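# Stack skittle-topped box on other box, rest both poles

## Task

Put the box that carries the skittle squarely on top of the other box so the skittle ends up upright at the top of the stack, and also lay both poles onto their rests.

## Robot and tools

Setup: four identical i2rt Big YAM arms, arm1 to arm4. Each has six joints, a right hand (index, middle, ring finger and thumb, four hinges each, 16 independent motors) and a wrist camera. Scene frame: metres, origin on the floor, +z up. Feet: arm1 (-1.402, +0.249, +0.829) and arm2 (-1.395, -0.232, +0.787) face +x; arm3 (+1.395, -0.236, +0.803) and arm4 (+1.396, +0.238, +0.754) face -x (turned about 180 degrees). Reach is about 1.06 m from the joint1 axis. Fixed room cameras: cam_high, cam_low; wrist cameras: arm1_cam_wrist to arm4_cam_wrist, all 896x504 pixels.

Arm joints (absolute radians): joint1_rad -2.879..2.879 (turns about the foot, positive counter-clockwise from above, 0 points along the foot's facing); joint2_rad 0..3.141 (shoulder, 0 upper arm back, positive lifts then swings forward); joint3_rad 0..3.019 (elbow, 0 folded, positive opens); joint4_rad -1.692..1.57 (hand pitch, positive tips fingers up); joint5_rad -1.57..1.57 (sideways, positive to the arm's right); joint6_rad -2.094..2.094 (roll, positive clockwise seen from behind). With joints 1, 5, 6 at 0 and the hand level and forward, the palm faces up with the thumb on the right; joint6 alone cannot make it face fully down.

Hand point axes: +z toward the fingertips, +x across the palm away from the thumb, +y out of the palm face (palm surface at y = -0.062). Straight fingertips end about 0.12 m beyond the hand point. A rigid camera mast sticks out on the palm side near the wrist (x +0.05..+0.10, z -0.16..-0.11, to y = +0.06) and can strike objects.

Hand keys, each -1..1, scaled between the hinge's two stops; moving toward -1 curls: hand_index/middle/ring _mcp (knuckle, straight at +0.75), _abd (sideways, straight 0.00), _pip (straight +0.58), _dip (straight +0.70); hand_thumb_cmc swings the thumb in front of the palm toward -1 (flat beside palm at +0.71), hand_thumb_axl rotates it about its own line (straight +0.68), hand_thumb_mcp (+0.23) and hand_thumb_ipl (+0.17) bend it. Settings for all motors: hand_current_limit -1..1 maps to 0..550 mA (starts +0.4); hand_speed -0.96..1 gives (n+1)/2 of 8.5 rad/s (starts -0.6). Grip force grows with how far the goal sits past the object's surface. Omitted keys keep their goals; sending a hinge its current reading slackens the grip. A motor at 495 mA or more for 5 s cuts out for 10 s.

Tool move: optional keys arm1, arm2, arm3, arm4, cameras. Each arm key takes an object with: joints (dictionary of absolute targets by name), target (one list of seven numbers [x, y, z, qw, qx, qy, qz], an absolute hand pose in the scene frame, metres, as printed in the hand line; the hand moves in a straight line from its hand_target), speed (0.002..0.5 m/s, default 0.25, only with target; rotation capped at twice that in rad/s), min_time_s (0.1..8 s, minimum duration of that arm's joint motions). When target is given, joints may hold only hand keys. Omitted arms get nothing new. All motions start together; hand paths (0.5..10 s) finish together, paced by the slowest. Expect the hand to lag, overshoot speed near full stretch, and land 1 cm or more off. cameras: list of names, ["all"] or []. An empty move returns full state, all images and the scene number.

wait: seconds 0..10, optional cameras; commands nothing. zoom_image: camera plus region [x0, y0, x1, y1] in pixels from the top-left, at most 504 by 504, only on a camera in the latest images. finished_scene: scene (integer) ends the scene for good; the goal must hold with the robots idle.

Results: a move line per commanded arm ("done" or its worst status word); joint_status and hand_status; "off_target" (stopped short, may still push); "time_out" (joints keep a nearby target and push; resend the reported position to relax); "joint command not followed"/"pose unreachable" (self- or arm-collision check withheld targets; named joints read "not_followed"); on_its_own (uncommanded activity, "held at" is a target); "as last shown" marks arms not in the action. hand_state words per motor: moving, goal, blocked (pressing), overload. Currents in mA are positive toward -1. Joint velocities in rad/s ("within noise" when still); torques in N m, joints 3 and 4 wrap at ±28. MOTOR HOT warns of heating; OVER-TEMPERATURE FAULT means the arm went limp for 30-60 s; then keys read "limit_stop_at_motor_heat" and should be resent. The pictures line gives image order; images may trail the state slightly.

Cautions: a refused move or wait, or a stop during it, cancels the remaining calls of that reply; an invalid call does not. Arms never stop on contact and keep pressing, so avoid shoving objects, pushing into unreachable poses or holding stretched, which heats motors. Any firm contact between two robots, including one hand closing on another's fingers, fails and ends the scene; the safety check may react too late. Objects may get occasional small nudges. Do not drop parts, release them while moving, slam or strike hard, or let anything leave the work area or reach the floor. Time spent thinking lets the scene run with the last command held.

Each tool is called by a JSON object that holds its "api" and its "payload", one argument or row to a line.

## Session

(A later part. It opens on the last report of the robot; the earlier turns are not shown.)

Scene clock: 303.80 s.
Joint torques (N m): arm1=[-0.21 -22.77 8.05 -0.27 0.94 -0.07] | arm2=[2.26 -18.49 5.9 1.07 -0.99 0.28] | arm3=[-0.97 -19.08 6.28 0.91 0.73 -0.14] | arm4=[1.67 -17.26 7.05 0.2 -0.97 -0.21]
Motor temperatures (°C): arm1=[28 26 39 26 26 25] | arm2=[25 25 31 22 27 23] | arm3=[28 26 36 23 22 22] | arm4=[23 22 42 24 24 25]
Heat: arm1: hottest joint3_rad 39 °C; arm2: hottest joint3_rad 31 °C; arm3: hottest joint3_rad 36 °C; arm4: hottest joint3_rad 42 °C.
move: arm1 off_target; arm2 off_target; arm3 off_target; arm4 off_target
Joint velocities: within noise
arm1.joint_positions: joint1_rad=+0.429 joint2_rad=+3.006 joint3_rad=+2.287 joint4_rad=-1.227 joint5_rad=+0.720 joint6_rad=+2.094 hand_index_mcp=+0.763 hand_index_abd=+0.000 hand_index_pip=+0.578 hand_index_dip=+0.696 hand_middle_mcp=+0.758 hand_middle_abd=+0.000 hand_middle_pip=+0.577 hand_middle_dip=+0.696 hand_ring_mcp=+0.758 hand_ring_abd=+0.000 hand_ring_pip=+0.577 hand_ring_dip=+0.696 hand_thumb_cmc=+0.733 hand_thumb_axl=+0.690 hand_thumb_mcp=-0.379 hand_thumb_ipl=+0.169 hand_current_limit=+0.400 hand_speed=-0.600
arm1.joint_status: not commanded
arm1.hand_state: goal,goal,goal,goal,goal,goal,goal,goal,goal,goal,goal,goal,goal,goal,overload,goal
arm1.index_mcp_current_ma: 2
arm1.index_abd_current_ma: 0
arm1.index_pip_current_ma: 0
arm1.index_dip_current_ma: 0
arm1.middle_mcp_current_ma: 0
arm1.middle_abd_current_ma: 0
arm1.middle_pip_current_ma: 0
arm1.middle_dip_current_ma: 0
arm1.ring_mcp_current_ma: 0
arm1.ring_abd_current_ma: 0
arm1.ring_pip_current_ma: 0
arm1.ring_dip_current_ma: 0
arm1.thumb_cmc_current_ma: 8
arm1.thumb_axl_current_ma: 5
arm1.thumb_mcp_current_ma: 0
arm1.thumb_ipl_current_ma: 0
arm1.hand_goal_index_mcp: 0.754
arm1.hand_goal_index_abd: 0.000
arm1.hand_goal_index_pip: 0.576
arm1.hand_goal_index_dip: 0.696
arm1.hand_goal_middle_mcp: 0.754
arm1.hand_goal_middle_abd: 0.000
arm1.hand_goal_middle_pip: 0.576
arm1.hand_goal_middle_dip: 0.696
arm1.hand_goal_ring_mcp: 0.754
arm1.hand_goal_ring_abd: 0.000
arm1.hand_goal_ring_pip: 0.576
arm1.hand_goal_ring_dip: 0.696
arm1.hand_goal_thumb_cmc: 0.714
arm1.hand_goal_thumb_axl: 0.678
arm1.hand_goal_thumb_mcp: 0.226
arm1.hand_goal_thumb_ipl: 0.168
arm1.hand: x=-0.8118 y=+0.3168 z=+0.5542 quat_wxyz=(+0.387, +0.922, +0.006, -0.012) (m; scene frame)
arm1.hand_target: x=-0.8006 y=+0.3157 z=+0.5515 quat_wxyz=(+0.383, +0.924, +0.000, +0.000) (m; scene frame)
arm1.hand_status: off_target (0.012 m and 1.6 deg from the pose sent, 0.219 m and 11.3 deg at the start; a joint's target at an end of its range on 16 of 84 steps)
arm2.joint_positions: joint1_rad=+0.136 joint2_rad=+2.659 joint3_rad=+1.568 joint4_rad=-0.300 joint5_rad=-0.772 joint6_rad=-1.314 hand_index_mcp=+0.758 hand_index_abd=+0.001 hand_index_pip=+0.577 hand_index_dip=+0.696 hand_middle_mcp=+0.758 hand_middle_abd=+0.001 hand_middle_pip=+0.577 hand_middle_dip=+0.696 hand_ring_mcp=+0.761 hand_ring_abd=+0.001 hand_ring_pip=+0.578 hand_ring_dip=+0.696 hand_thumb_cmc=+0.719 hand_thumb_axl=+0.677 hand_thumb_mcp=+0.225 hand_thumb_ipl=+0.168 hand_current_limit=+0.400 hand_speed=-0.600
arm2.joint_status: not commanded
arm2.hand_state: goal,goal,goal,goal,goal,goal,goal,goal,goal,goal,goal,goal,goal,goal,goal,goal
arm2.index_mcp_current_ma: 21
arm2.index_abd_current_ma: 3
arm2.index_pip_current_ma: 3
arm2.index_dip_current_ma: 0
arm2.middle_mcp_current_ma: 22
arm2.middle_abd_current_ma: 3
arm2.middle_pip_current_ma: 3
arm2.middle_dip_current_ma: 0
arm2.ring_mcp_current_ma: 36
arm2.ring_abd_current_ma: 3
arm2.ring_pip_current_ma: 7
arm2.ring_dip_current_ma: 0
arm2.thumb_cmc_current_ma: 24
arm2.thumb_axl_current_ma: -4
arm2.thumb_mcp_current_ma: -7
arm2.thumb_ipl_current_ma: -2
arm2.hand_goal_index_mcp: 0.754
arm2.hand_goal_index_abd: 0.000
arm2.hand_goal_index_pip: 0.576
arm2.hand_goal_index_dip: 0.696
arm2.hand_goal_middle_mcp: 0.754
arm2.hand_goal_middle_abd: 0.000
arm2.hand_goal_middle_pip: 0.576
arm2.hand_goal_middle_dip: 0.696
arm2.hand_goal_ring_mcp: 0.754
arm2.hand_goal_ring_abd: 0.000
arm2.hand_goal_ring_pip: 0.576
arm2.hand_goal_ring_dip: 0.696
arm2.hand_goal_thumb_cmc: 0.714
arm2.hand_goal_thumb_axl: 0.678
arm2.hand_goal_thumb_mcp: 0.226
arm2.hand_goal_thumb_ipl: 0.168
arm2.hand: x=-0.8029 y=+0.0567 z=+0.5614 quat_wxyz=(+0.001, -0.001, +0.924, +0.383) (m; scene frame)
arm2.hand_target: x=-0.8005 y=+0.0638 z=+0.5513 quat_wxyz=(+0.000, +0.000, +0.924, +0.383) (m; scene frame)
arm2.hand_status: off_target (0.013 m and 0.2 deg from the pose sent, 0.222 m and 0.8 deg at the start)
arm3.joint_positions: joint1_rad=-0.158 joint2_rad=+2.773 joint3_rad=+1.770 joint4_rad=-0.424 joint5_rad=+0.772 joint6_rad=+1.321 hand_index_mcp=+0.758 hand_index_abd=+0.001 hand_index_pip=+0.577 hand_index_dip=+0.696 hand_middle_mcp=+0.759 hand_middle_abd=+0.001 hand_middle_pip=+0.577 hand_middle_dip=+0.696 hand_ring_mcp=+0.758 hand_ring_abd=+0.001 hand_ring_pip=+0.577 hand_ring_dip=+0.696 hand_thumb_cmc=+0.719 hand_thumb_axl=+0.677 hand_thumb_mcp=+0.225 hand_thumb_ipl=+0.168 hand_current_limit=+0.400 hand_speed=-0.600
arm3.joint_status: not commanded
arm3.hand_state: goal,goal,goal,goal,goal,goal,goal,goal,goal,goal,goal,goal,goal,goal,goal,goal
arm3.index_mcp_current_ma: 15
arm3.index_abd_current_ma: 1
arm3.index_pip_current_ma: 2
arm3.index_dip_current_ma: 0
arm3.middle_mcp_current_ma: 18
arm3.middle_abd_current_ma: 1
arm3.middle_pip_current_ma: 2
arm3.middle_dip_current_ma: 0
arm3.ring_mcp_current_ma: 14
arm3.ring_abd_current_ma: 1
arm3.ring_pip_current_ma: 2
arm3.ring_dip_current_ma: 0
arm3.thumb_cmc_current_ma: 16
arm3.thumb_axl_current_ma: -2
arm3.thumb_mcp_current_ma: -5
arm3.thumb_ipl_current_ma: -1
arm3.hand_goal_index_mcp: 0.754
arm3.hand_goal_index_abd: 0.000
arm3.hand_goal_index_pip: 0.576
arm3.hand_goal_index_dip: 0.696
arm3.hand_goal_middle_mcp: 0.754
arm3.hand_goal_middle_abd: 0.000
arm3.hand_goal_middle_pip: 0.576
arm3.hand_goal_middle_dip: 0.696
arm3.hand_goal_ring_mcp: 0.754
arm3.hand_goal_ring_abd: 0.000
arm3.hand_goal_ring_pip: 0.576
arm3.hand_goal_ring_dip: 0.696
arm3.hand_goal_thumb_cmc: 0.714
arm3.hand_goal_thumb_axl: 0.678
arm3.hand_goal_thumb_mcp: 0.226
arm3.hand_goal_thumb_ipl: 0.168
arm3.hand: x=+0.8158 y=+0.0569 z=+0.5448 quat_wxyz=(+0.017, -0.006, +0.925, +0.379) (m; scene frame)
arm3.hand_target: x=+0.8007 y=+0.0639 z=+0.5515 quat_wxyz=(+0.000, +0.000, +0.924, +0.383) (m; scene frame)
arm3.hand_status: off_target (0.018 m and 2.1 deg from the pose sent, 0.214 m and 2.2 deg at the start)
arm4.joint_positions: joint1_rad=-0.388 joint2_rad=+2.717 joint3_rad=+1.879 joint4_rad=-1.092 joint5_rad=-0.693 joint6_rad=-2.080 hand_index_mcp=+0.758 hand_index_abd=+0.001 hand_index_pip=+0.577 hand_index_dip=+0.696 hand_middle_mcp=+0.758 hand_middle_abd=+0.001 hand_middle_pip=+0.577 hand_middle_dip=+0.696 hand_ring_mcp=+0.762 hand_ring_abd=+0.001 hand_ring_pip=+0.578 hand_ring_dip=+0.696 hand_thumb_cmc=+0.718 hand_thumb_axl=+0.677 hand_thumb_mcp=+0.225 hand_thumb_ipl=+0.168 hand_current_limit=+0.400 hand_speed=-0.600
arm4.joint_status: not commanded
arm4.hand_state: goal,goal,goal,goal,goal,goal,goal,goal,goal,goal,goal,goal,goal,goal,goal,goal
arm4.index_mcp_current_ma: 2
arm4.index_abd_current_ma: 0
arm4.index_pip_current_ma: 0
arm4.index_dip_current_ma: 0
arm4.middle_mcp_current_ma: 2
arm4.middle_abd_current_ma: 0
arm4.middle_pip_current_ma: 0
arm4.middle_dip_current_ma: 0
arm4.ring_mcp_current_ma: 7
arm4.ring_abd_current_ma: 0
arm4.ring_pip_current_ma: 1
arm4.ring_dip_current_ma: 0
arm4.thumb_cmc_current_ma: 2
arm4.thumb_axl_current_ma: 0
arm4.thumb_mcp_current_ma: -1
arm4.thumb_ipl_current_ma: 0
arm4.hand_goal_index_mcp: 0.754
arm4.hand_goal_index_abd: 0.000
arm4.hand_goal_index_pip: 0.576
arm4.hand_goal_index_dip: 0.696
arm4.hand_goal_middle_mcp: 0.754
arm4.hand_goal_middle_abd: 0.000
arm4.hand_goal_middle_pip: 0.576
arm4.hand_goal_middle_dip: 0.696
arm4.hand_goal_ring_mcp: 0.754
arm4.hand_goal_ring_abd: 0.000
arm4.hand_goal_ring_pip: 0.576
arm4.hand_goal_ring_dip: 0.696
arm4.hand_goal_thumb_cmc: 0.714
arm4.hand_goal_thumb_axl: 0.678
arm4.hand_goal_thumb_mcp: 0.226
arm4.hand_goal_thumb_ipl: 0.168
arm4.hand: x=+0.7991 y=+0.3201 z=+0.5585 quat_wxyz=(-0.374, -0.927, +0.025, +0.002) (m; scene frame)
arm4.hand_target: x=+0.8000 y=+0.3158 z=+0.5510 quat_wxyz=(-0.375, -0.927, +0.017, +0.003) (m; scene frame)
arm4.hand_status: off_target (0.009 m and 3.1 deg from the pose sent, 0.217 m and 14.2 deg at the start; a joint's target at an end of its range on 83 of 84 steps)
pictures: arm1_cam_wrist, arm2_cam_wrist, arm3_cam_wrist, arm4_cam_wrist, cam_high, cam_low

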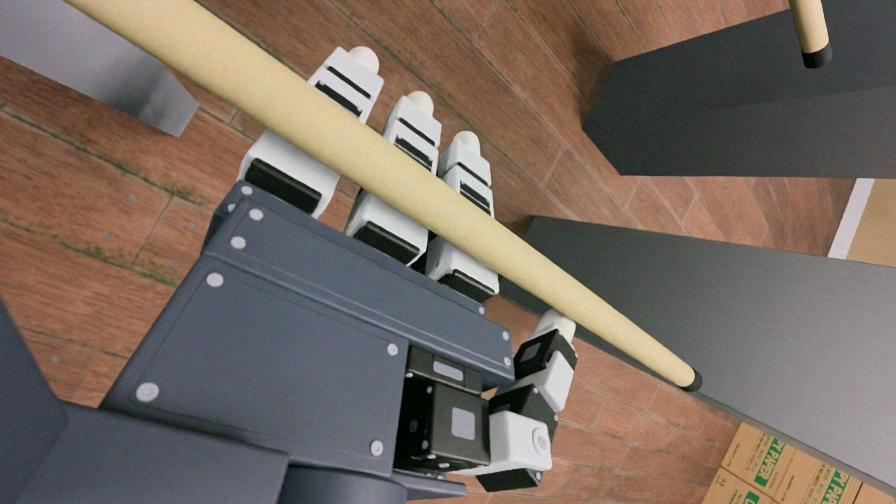

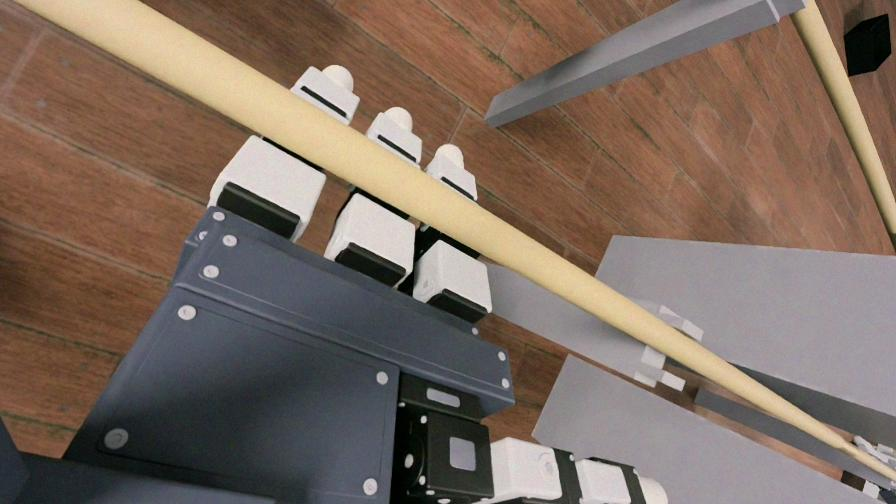

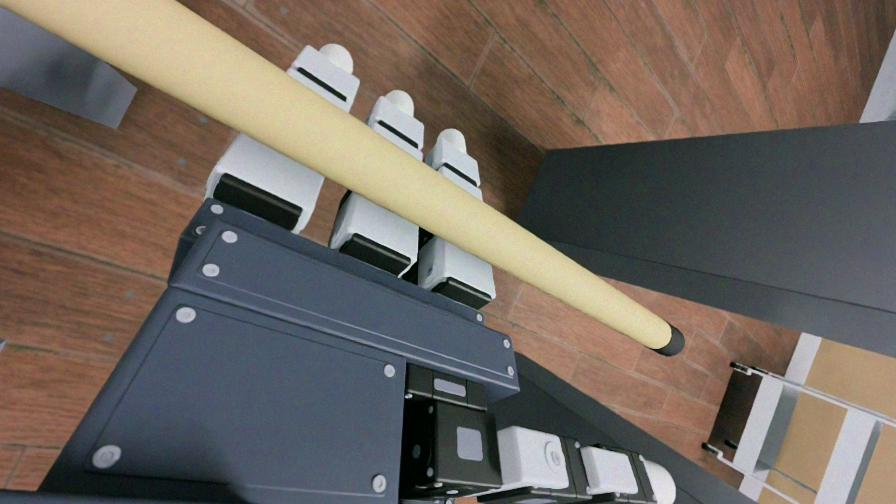

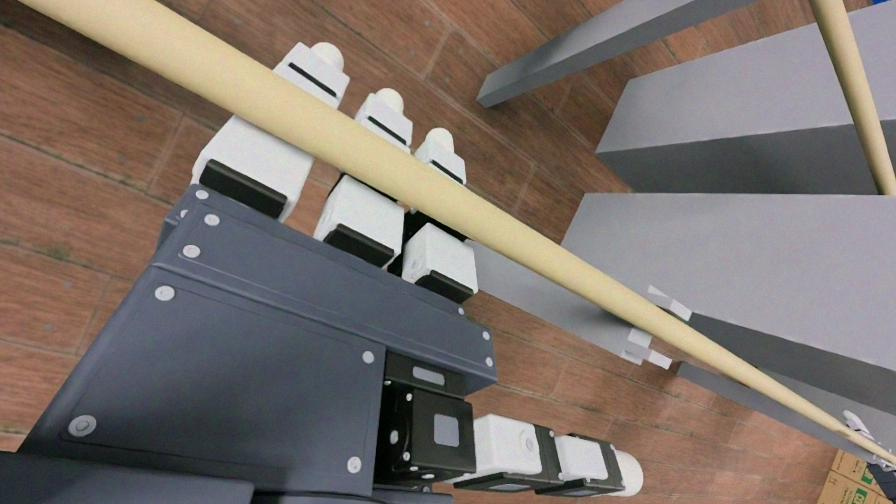

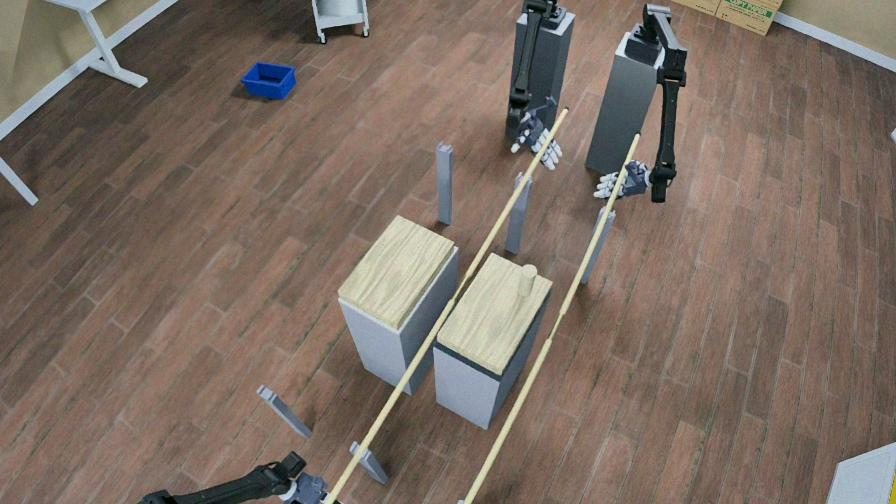

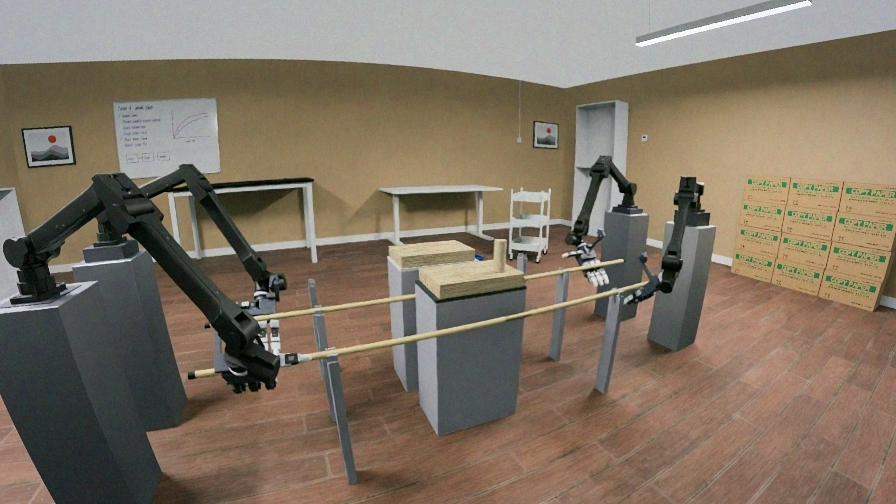

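{"api": "move", "payload": {
  "arm1": {"target":[-0.79,0.299,0.564,0.3827,0.9239,0,0],"speed":0.05},
  "arm2": {"target":[-0.8,0.087,0.557,0,0,0.9239,0.3827],"speed":0.05},
  "arm3": {"target":[0.785,0.087,0.574,0,0,0.9239,0.3827],"speed":0.05},
  "arm4": {"target":[0.8,0.296,0.560,0.3827,0.9239,0,0],"speed":0.05},
  "cameras": ["arm1_cam_wrist","arm2_cam_wrist","arm3_cam_wrist","arm4_cam_wrist"]
}}

Scene clock: 325.37 s.
Joint torques (N m): arm1=[-1.49 -25.58 6.19 -0.31 1.2 -0.41] | arm2=[4.72 -19.49 5.87 1.17 -1.46 0.44] | arm3=[-1.61 -21.77 6.76 -0.25 0.82 -0.19] | arm4=[3.19 -18.9 4.72 0.02 -1.3 -0.1]
Motor temperatures (°C): arm1=[28 30 39 26 26 25] | arm2=[25 25 30 22 26 22] | arm3=[28 29 35 23 22 22] | arm4=[23 25 37 24 24 25]
Heat: arm1: hottest joint3_rad 39 °C; arm2: hottest joint3_rad 30 °C; arm3: hottest joint3_rad 35 °C; arm4: hottest joint3_rad 37 °C.
move: arm1 off_target; arm2 off_target; arm3 off_target; arm4 off_target
Joint velocities: within noise
arm1.joint_positions: joint1_rad=+0.415 joint2_rad=+3.006 joint3_rad=+2.287 joint4_rad=-1.207 joint5_rad=+0.723 joint6_rad=+2.089 hand_index_mcp=+0.763 hand_index_abd=+0.000 hand_index_pip=+0.578 hand_index_dip=+0.696 hand_middle_mcp=+0.758 hand_middle_abd=+0.000 hand_middle_pip=+0.577 hand_middle_dip=+0.696 hand_ring_mcp=+0.758 hand_ring_abd=+0.000 hand_ring_pip=+0.577 hand_ring_dip=+0.696 hand_thumb_cmc=+0.740 hand_thumb_axl=+0.694 hand_thumb_mcp=-0.331 hand_thumb_ipl=+0.169 hand_current_limit=+0.400 hand_speed=-0.600
arm1.joint_status: not commanded
arm1.hand_state: goal,goal,goal,goal,goal,goal,goal,goal,goal,goal,goal,goal,blocked,goal,overload,goal
arm1.index_mcp_current_ma: 2
arm1.index_abd_current_ma: 0
arm1.index_pip_current_ma: 0
arm1.index_dip_current_ma: 0
arm1.middle_mcp_current_ma: 0
arm1.middle_abd_current_ma: 0
arm1.middle_pip_current_ma: 0
arm1.middle_dip_current_ma: 0
arm1.ring_mcp_current_ma: 0
arm1.ring_abd_current_ma: 0
arm1.ring_pip_current_ma: 0
arm1.ring_dip_current_ma: 0
arm1.thumb_cmc_current_ma: 16
arm1.thumb_axl_current_ma: 9
arm1.thumb_mcp_current_ma: 0
arm1.thumb_ipl_current_ma: 0
arm1.hand_goal_index_mcp: 0.754
arm1.hand_goal_index_abd: 0.000
arm1.hand_goal_index_pip: 0.576
arm1.hand_goal_index_dip: 0.696
arm1.hand_goal_middle_mcp: 0.754
arm1.hand_goal_middle_abd: 0.000
arm1.hand_goal_middle_pip: 0.576
arm1.hand_goal_middle_dip: 0.696
arm1.hand_goal_ring_mcp: 0.754
arm1.hand_goal_ring_abd: 0.000
arm1.hand_goal_ring_pip: 0.576
arm1.hand_goal_ring_dip: 0.696
arm1.hand_goal_thumb_cmc: 0.714
arm1.hand_goal_thumb_axl: 0.678
arm1.hand_goal_thumb_mcp: 0.226
arm1.hand_goal_thumb_ipl: 0.168
arm1.hand: x=-0.8077 y=+0.3086 z=+0.5524 quat_wxyz=(+0.385, +0.923, -0.002, -0.006) (m; scene frame)
arm1.hand_target: x=-0.7908 y=+0.2989 z=+0.5644 quat_wxyz=(+0.383, +0.924, +0.000, +0.000) (m; scene frame)
arm1.hand_status: off_target (0.023 m and 0.8 deg from the pose sent, 0.030 m and 1.6 deg at the start)
arm2.joint_positions: joint1_rad=+0.149 joint2_rad=+2.659 joint3_rad=+1.568 joint4_rad=-0.279 joint5_rad=-0.752 joint6_rad=-1.282 hand_index_mcp=+0.758 hand_index_abd=+0.001 hand_index_pip=+0.577 hand_index_dip=+0.696 hand_middle_mcp=+0.758 hand_middle_abd=+0.001 hand_middle_pip=+0.577 hand_middle_dip=+0.696 hand_ring_mcp=+0.769 hand_ring_abd=+0.001 hand_ring_pip=+0.578 hand_ring_dip=+0.696 hand_thumb_cmc=+0.719 hand_thumb_axl=+0.677 hand_thumb_mcp=+0.225 hand_thumb_ipl=+0.168 hand_current_limit=+0.400 hand_speed=-0.600
arm2.joint_status: not commanded
arm2.hand_state: goal,goal,goal,goal,goal,goal,goal,goal,goal,goal,goal,goal,goal,goal,goal,goal
arm2.index_mcp_current_ma: 21
arm2.index_abd_current_ma: 3
arm2.index_pip_current_ma: 3
arm2.index_dip_current_ma: 0
arm2.middle_mcp_current_ma: 22
arm2.middle_abd_current_ma: 3
arm2.middle_pip_current_ma: 3
arm2.middle_dip_current_ma: 0
arm2.ring_mcp_current_ma: 78
arm2.ring_abd_current_ma: 3
arm2.ring_pip_current_ma: 7
arm2.ring_dip_current_ma: 0
arm2.thumb_cmc_current_ma: 24
arm2.thumb_axl_current_ma: -4
arm2.thumb_mcp_current_ma: -7
arm2.thumb_ipl_current_ma: -2
arm2.hand_goal_index_mcp: 0.754
arm2.hand_goal_index_abd: 0.000
arm2.hand_goal_index_pip: 0.576
arm2.hand_goal_index_dip: 0.696
arm2.hand_goal_middle_mcp: 0.754
arm2.hand_goal_middle_abd: 0.000
arm2.hand_goal_middle_pip: 0.576
arm2.hand_goal_middle_dip: 0.696
arm2.hand_goal_ring_mcp: 0.754
arm2.hand_goal_ring_abd: 0.000
arm2.hand_goal_ring_pip: 0.576
arm2.hand_goal_ring_dip: 0.696
arm2.hand_goal_thumb_cmc: 0.714
arm2.hand_goal_thumb_axl: 0.678
arm2.hand_goal_thumb_mcp: 0.226
arm2.hand_goal_thumb_ipl: 0.168
arm2.hand: x=-0.8002 y=+0.0631 z=+0.5590 quat_wxyz=(+0.005, +0.004, +0.927, +0.376) (m; scene frame)
arm2.hand_target: x=-0.8011 y=+0.0865 z=+0.5576 quat_wxyz=(+0.000, +0.000, +0.924, +0.382) (m; scene frame)
arm2.hand_status: off_target (0.024 m and 1.2 deg from the pose sent, 0.031 m and 0.2 deg at the start)
arm3.joint_positions: joint1_rad=-0.184 joint2_rad=+2.773 joint3_rad=+1.801 joint4_rad=-0.427 joint5_rad=+0.763 joint6_rad=+1.283 hand_index_mcp=+0.758 hand_index_abd=+0.001 hand_index_pip=+0.577 hand_index_dip=+0.696 hand_middle_mcp=+0.759 hand_middle_abd=+0.001 hand_middle_pip=+0.577 hand_middle_dip=+0.696 hand_ring_mcp=+0.758 hand_ring_abd=+0.001 hand_ring_pip=+0.577 hand_ring_dip=+0.696 hand_thumb_cmc=+0.719 hand_thumb_axl=+0.677 hand_thumb_mcp=+0.225 hand_thumb_ipl=+0.168 hand_current_limit=+0.400 hand_speed=-0.600
arm3.joint_status: not commanded
arm3.hand_state: goal,goal,goal,goal,goal,goal,goal,goal,goal,goal,goal,goal,goal,goal,goal,goal
arm3.index_mcp_current_ma: 15
arm3.index_abd_current_ma: 1
arm3.index_pip_current_ma: 2
arm3.index_dip_current_ma: 0
arm3.middle_mcp_current_ma: 18
arm3.middle_abd_current_ma: 1
arm3.middle_pip_current_ma: 2
arm3.middle_dip_current_ma: 0
arm3.ring_mcp_current_ma: 14
arm3.ring_abd_current_ma: 1
arm3.ring_pip_current_ma: 2
arm3.ring_dip_current_ma: 0
arm3.thumb_cmc_current_ma: 16
arm3.thumb_axl_current_ma: -2
arm3.thumb_mcp_current_ma: -5
arm3.thumb_ipl_current_ma: -1
arm3.hand_goal_index_mcp: 0.754
arm3.hand_goal_index_abd: 0.000
arm3.hand_goal_index_pip: 0.576
arm3.hand_goal_index_dip: 0.696
arm3.hand_goal_middle_mcp: 0.754
arm3.hand_goal_middle_abd: 0.000
arm3.hand_goal_middle_pip: 0.576
arm3.hand_goal_middle_dip: 0.696
arm3.hand_goal_ring_mcp: 0.754
arm3.hand_goal_ring_abd: 0.000
arm3.hand_goal_ring_pip: 0.576
arm3.hand_goal_ring_dip: 0.696
arm3.hand_goal_thumb_cmc: 0.714
arm3.hand_goal_thumb_axl: 0.678
arm3.hand_goal_thumb_mcp: 0.226
arm3.hand_goal_thumb_ipl: 0.168
arm3.hand: x=+0.8068 y=+0.0745 z=+0.5506 quat_wxyz=(+0.016, -0.007, +0.926, +0.377) (m; scene frame)
arm3.hand_target: x=+0.7862 y=+0.0866 z=+0.5747 quat_wxyz=(+0.000, +0.000, +0.924, +0.383) (m; scene frame)
arm3.hand_status: off_target (0.034 m and 2.1 deg from the pose sent, 0.052 m and 2.1 deg at the start)
arm4.joint_positions: joint1_rad=-0.375 joint2_rad=+2.717 joint3_rad=+1.879 joint4_rad=-1.082 joint5_rad=-0.698 joint6_rad=-2.090 hand_index_mcp=+0.758 hand_index_abd=+0.001 hand_index_pip=+0.577 hand_index_dip=+0.696 hand_middle_mcp=+0.758 hand_middle_abd=+0.001 hand_middle_pip=+0.577 hand_middle_dip=+0.696 hand_ring_mcp=+0.764 hand_ring_abd=+0.001 hand_ring_pip=+0.578 hand_ring_dip=+0.696 hand_thumb_cmc=+0.718 hand_thumb_axl=+0.677 hand_thumb_mcp=+0.225 hand_thumb_ipl=+0.168 hand_current_limit=+0.400 hand_speed=-0.600
arm4.joint_status: not commanded
arm4.hand_state: goal,goal,goal,goal,goal,goal,goal,goal,goal,goal,goal,goal,goal,goal,goal,goal
arm4.index_mcp_current_ma: 2
arm4.index_abd_current_ma: 0
arm4.index_pip_current_ma: 0
arm4.index_dip_current_ma: 0
arm4.middle_mcp_current_ma: 2
arm4.middle_abd_current_ma: 0
arm4.middle_pip_current_ma: 0
arm4.middle_dip_current_ma: 0
arm4.ring_mcp_current_ma: 9
arm4.ring_abd_current_ma: 0
arm4.ring_pip_current_ma: 1
arm4.ring_dip_current_ma: 0
arm4.thumb_cmc_current_ma: 2
arm4.thumb_axl_current_ma: 0
arm4.thumb_mcp_current_ma: -1
arm4.thumb_ipl_current_ma: 0
arm4.hand_goal_index_mcp: 0.754
arm4.hand_goal_index_abd: 0.000
arm4.hand_goal_index_pip: 0.576
arm4.hand_goal_index_dip: 0.696
arm4.hand_goal_middle_mcp: 0.754
arm4.hand_goal_middle_abd: 0.000
arm4.hand_goal_middle_pip: 0.576
arm4.hand_goal_middle_dip: 0.696
arm4.hand_goal_ring_mcp: 0.754
arm4.hand_goal_ring_abd: 0.000
arm4.hand_goal_ring_pip: 0.576
arm4.hand_goal_ring_dip: 0.696
arm4.hand_goal_thumb_cmc: 0.714
arm4.hand_goal_thumb_axl: 0.678
arm4.hand_goal_thumb_mcp: 0.226
arm4.hand_goal_thumb_ipl: 0.168
arm4.hand: x=+0.7973 y=+0.3125 z=+0.5587 quat_wxyz=(-0.374, -0.927, +0.013, +0.007) (m; scene frame)
arm4.hand_target: x=+0.8000 y=+0.2960 z=+0.5598 quat_wxyz=(-0.381, -0.925, +0.005, +0.001) (m; scene frame)
arm4.hand_status: off_target (0.017 m and 2.0 deg from the pose sent, 0.024 m and 3.1 deg at the start; a joint's target at an end of its range on 39 of 39 steps)
pictures: arm1_cam_wrist, arm2_cam_wrist, arm3_cam_wrist, arm4_cam_wrist

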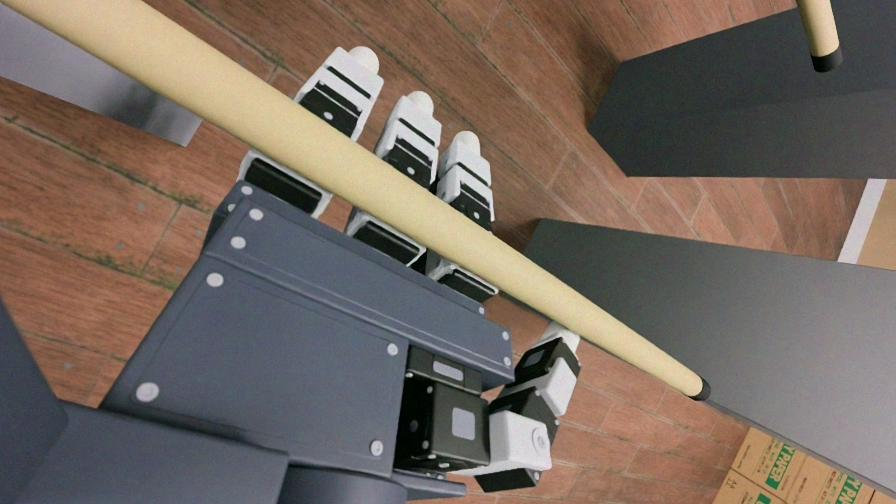

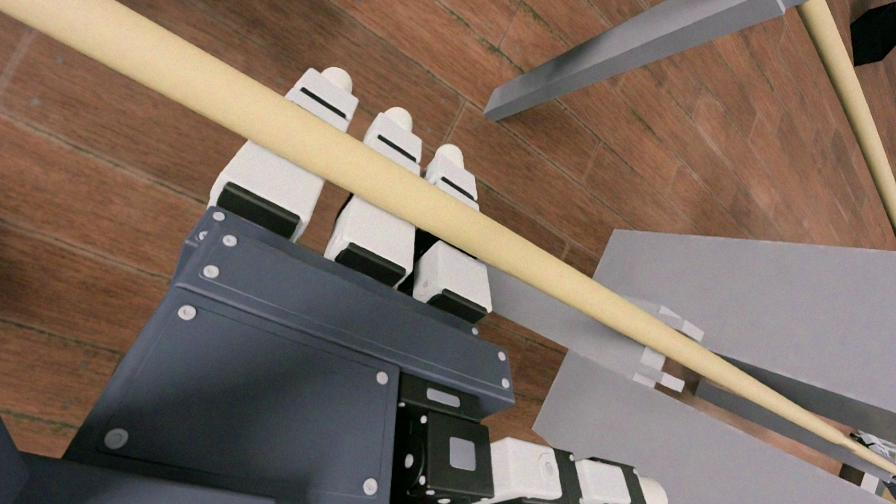

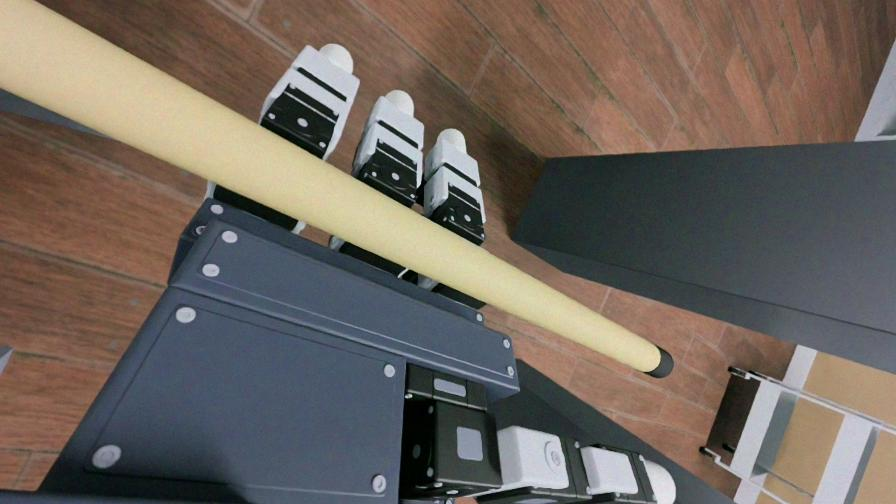

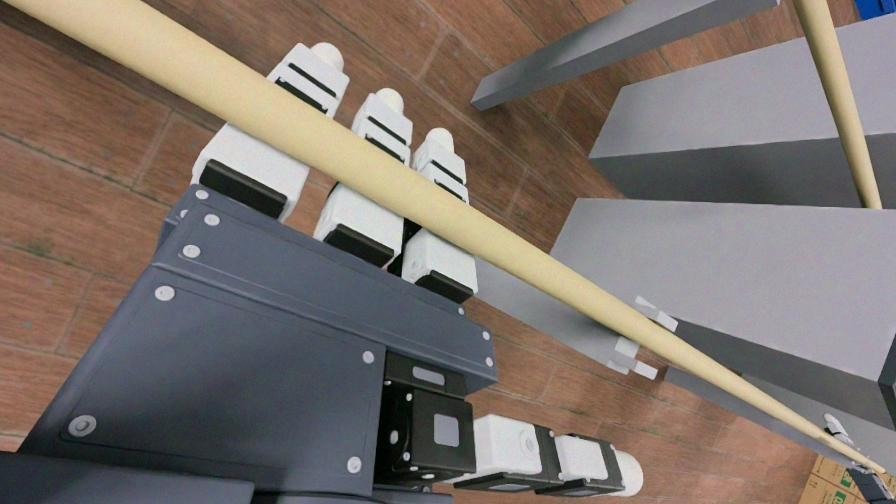

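{"api": "zoom_image", "payload": {
  "camera": "arm2_cam_wrist",
  "region": [180, 40, 520, 340]
}}

{"api": "zoom_image", "payload": {
  "camera": "arm3_cam_wrist",
  "region": [180, 20, 700, 400]
}}

Scaled by 1.482 from the camera's 896x504 image, which has a finer 1280x720 frame.

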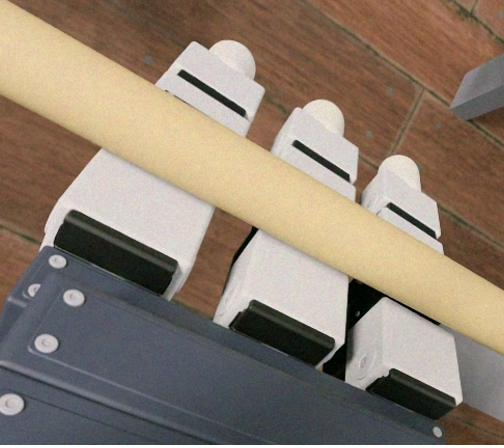

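Region (180, 20, 700, 400) is 520x380 pixels. A region can be at most 504 by 504 pixels.

{"api": "zoom_image", "payload": {
  "camera": "arm3_cam_wrist",
  "region": [180, 40, 520, 340]
}}

{"api": "zoom_image", "payload": {
  "camera": "arm1_cam_wrist",
  "region": [240, 40, 600, 340]
}}

{"api": "zoom_image", "payload": {
  "camera": "arm4_cam_wrist",
  "region": [180, 40, 520, 340]
}}

Scaled by 1.482 from the camera's 896x504 image, which has a finer 1280x720 frame.

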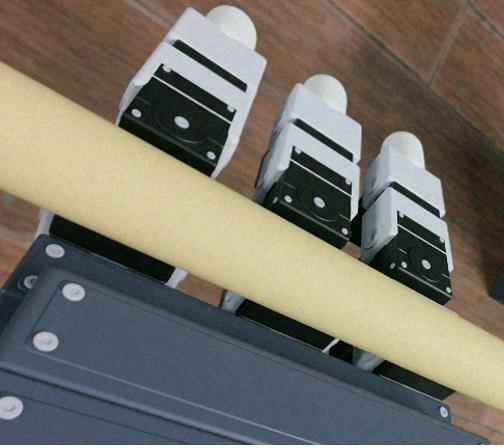

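Scaled by 1.400 from the camera's 896x504 image, which has a finer 1280x720 frame.

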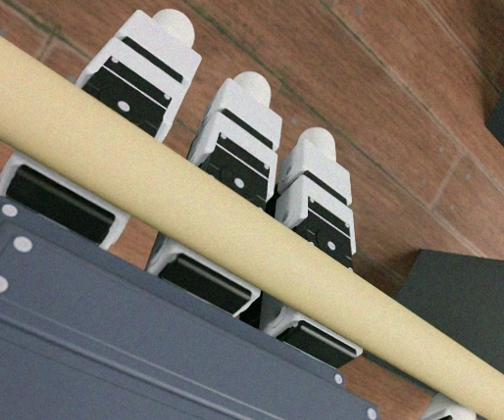

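Scaled by 1.482 from the camera's 896x504 image, which has a finer 1280x720 frame.

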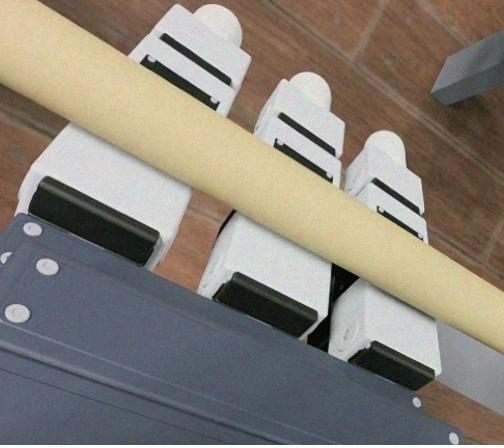

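{"api": "move", "payload": {
  "arm2": {"target":[-0.8,0.092,0.512,0,0,0.9239,0.3827],"speed":0.06},
  "arm4": {"target":[0.8,0.292,0.529,0.3827,0.9239,0,0],"speed":0.06},
  "cameras": ["arm2_cam_wrist","arm4_cam_wrist"]
}}

Scene clock: 375.43 s.
Joint torques (N m): arm1=[-1.49 -25.58 6.2 -0.29 1.2 -0.4] | arm2=[2.9 -18.78 5.82 1.18 -1.15 0.23] | arm3=[-1.44 -21.77 6.82 -0.12 0.82 -0.2] | arm4=[1.55 -16.85 8.25 0.21 -0.97 -0.11]
Motor temperatures (°C): arm1=[27 36 37 26 28 25] | arm2=[25 28 28 22 28 22] | arm3=[28 33 34 23 23 22] | arm4=[23 30 31 23 26 24]
Heat: arm1: hottest joint3_rad 37 °C; arm2: hottest joint2_rad 28 °C; arm3: hottest joint3_rad 34 °C; arm4: hottest joint3_rad 31 °C.
move: arm2 off_target; arm4 done
Joint velocities: within noise
arm1, arm3: as last shown
arm2.joint_positions: joint1_rad=+0.180 joint2_rad=+2.754 joint3_rad=+1.651 joint4_rad=-0.239 joint5_rad=-0.757 joint6_rad=-1.247 hand_index_mcp=+0.758 hand_index_abd=+0.001 hand_index_pip=+0.577 hand_index_dip=+0.696 hand_middle_mcp=+0.758 hand_middle_abd=+0.001 hand_middle_pip=+0.577 hand_middle_dip=+0.696 hand_ring_mcp=+0.768 hand_ring_abd=+0.001 hand_ring_pip=+0.578 hand_ring_dip=+0.696 hand_thumb_cmc=+0.719 hand_thumb_axl=+0.677 hand_thumb_mcp=+0.225 hand_thumb_ipl=+0.168 hand_current_limit=+0.400 hand_speed=-0.600
arm2.joint_status: not commanded
arm2.hand_state: goal,goal,goal,goal,goal,goal,goal,goal,goal,goal,goal,goal,goal,goal,goal,goal
arm2.index_mcp_current_ma: 21
arm2.index_abd_current_ma: 3
arm2.index_pip_current_ma: 3
arm2.index_dip_current_ma: 0
arm2.middle_mcp_current_ma: 22
arm2.middle_abd_current_ma: 3
arm2.middle_pip_current_ma: 3
arm2.middle_dip_current_ma: 0
arm2.ring_mcp_current_ma: 72
arm2.ring_abd_current_ma: 3
arm2.ring_pip_current_ma: 7
arm2.ring_dip_current_ma: 0
arm2.thumb_cmc_current_ma: 25
arm2.thumb_axl_current_ma: -4
arm2.thumb_mcp_current_ma: -7
arm2.thumb_ipl_current_ma: -2
arm2.hand_goal_index_mcp: 0.754
arm2.hand_goal_index_abd: 0.000
arm2.hand_goal_index_pip: 0.576
arm2.hand_goal_index_dip: 0.696
arm2.hand_goal_middle_mcp: 0.754
arm2.hand_goal_middle_abd: 0.000
arm2.hand_goal_middle_pip: 0.576
arm2.hand_goal_middle_dip: 0.696
arm2.hand_goal_ring_mcp: 0.754
arm2.hand_goal_ring_abd: 0.000
arm2.hand_goal_ring_pip: 0.576
arm2.hand_goal_ring_dip: 0.696
arm2.hand_goal_thumb_cmc: 0.714
arm2.hand_goal_thumb_axl: 0.678
arm2.hand_goal_thumb_mcp: 0.226
arm2.hand_goal_thumb_ipl: 0.168
arm2.hand: x=-0.7984 y=+0.0827 z=+0.5234 quat_wxyz=(+0.004, +0.001, +0.925, +0.381) (m; scene frame)
arm2.hand_target: x=-0.8006 y=+0.0916 z=+0.5124 quat_wxyz=(+0.000, +0.000, +0.924, +0.383) (m; scene frame)
arm2.hand_status: off_target (0.015 m and 0.5 deg from the pose sent, 0.055 m and 1.2 deg at the start)
arm3.joint_positions: joint1_rad=-0.184 joint2_rad=+2.773 joint3_rad=+1.801 joint4_rad=-0.427 joint5_rad=+0.763 joint6_rad=+1.282 hand_index_mcp=+0.758 hand_index_abd=+0.001 hand_index_pip=+0.577 hand_index_dip=+0.696 hand_middle_mcp=+0.759 hand_middle_abd=+0.001 hand_middle_pip=+0.577 hand_middle_dip=+0.696 hand_ring_mcp=+0.758 hand_ring_abd=+0.001 hand_ring_pip=+0.577 hand_ring_dip=+0.696 hand_thumb_cmc=+0.719 hand_thumb_axl=+0.677 hand_thumb_mcp=+0.225 hand_thumb_ipl=+0.168 hand_current_limit=+0.400 hand_speed=-0.600
arm3.hand_target: x=+0.7862 y=+0.0867 z=+0.5747 quat_wxyz=(+0.000, +0.000, +0.924, +0.383) (m; scene frame)
arm4.joint_positions: joint1_rad=-0.353 joint2_rad=+2.762 joint3_rad=+1.879 joint4_rad=-1.064 joint5_rad=-0.709 joint6_rad=-2.090 hand_index_mcp=+0.758 hand_index_abd=+0.001 hand_index_pip=+0.577 hand_index_dip=+0.696 hand_middle_mcp=+0.758 hand_middle_abd=+0.001 hand_middle_pip=+0.577 hand_middle_dip=+0.696 hand_ring_mcp=+0.764 hand_ring_abd=+0.001 hand_ring_pip=+0.578 hand_ring_dip=+0.696 hand_thumb_cmc=+0.718 hand_thumb_axl=+0.677 hand_thumb_mcp=+0.225 hand_thumb_ipl=+0.168 hand_current_limit=+0.400 hand_speed=-0.600
arm4.joint_status: not commanded
arm4.hand_state: goal,goal,goal,goal,goal,goal,goal,goal,goal,goal,goal,goal,goal,goal,goal,goal
arm4.index_mcp_current_ma: 2
arm4.index_abd_current_ma: 0
arm4.index_pip_current_ma: 0
arm4.index_dip_current_ma: 0
arm4.middle_mcp_current_ma: 2
arm4.middle_abd_current_ma: 0
arm4.middle_pip_current_ma: 0
arm4.middle_dip_current_ma: 0
arm4.ring_mcp_current_ma: 9
arm4.ring_abd_current_ma: 0
arm4.ring_pip_current_ma: 1
arm4.ring_dip_current_ma: 0
arm4.thumb_cmc_current_ma: 2
arm4.thumb_axl_current_ma: 0
arm4.thumb_mcp_current_ma: -1
arm4.thumb_ipl_current_ma: 0
arm4.hand_goal_index_mcp: 0.754
arm4.hand_goal_index_abd: 0.000
arm4.hand_goal_index_pip: 0.576
arm4.hand_goal_index_dip: 0.696
arm4.hand_goal_middle_mcp: 0.754
arm4.hand_goal_middle_abd: 0.000
arm4.hand_goal_middle_pip: 0.576
arm4.hand_goal_middle_dip: 0.696
arm4.hand_goal_ring_mcp: 0.754
arm4.hand_goal_ring_abd: 0.000
arm4.hand_goal_ring_pip: 0.576
arm4.hand_goal_ring_dip: 0.696
arm4.hand_goal_thumb_cmc: 0.714
arm4.hand_goal_thumb_axl: 0.678
arm4.hand_goal_thumb_mcp: 0.226
arm4.hand_goal_thumb_ipl: 0.168
arm4.hand: x=+0.8063 y=+0.2936 z=+0.5351 quat_wxyz=(-0.384, -0.923, +0.009, -0.006) (m; scene frame)
arm4.hand_target: x=+0.8002 y=+0.2919 z=+0.5293 quat_wxyz=(-0.382, -0.924, +0.002, +0.001) (m; scene frame)
arm4.hand_status: done (0.009 m and 1.2 deg from the pose sent, 0.036 m and 2.0 deg at the start; a joint's target at an end of its range on 49 of 49 steps)
pictures: arm2_cam_wrist, arm4_cam_wrist

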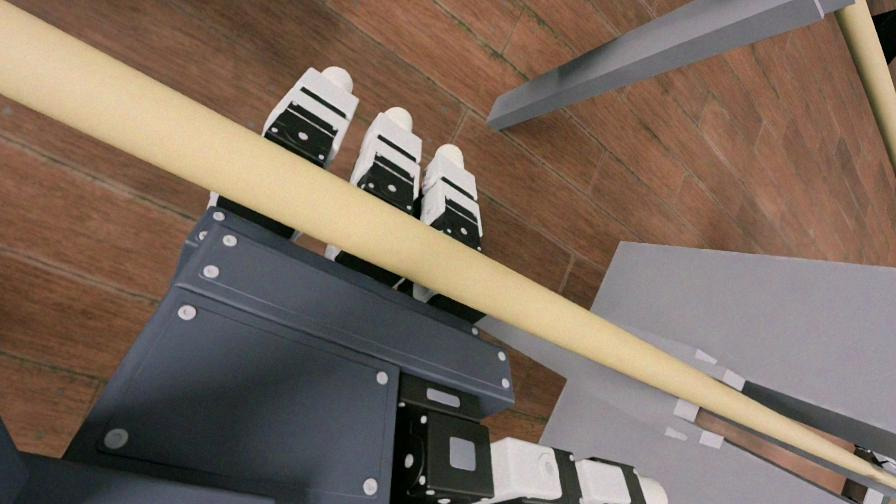

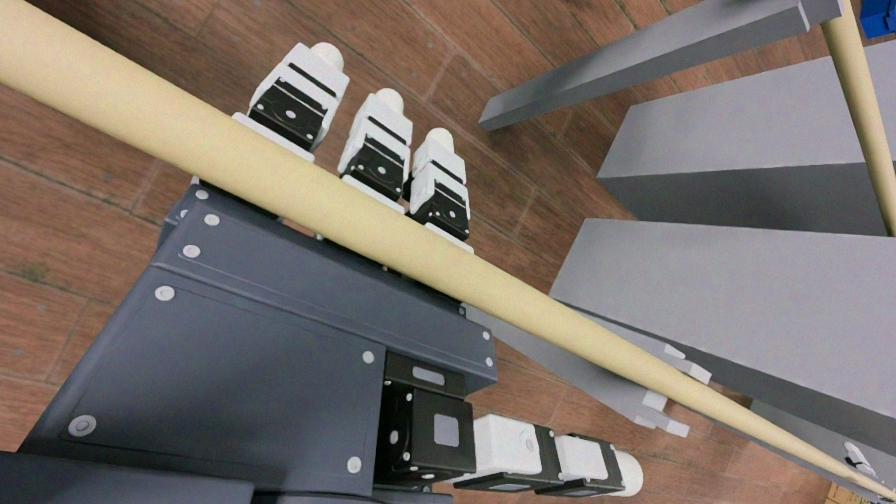

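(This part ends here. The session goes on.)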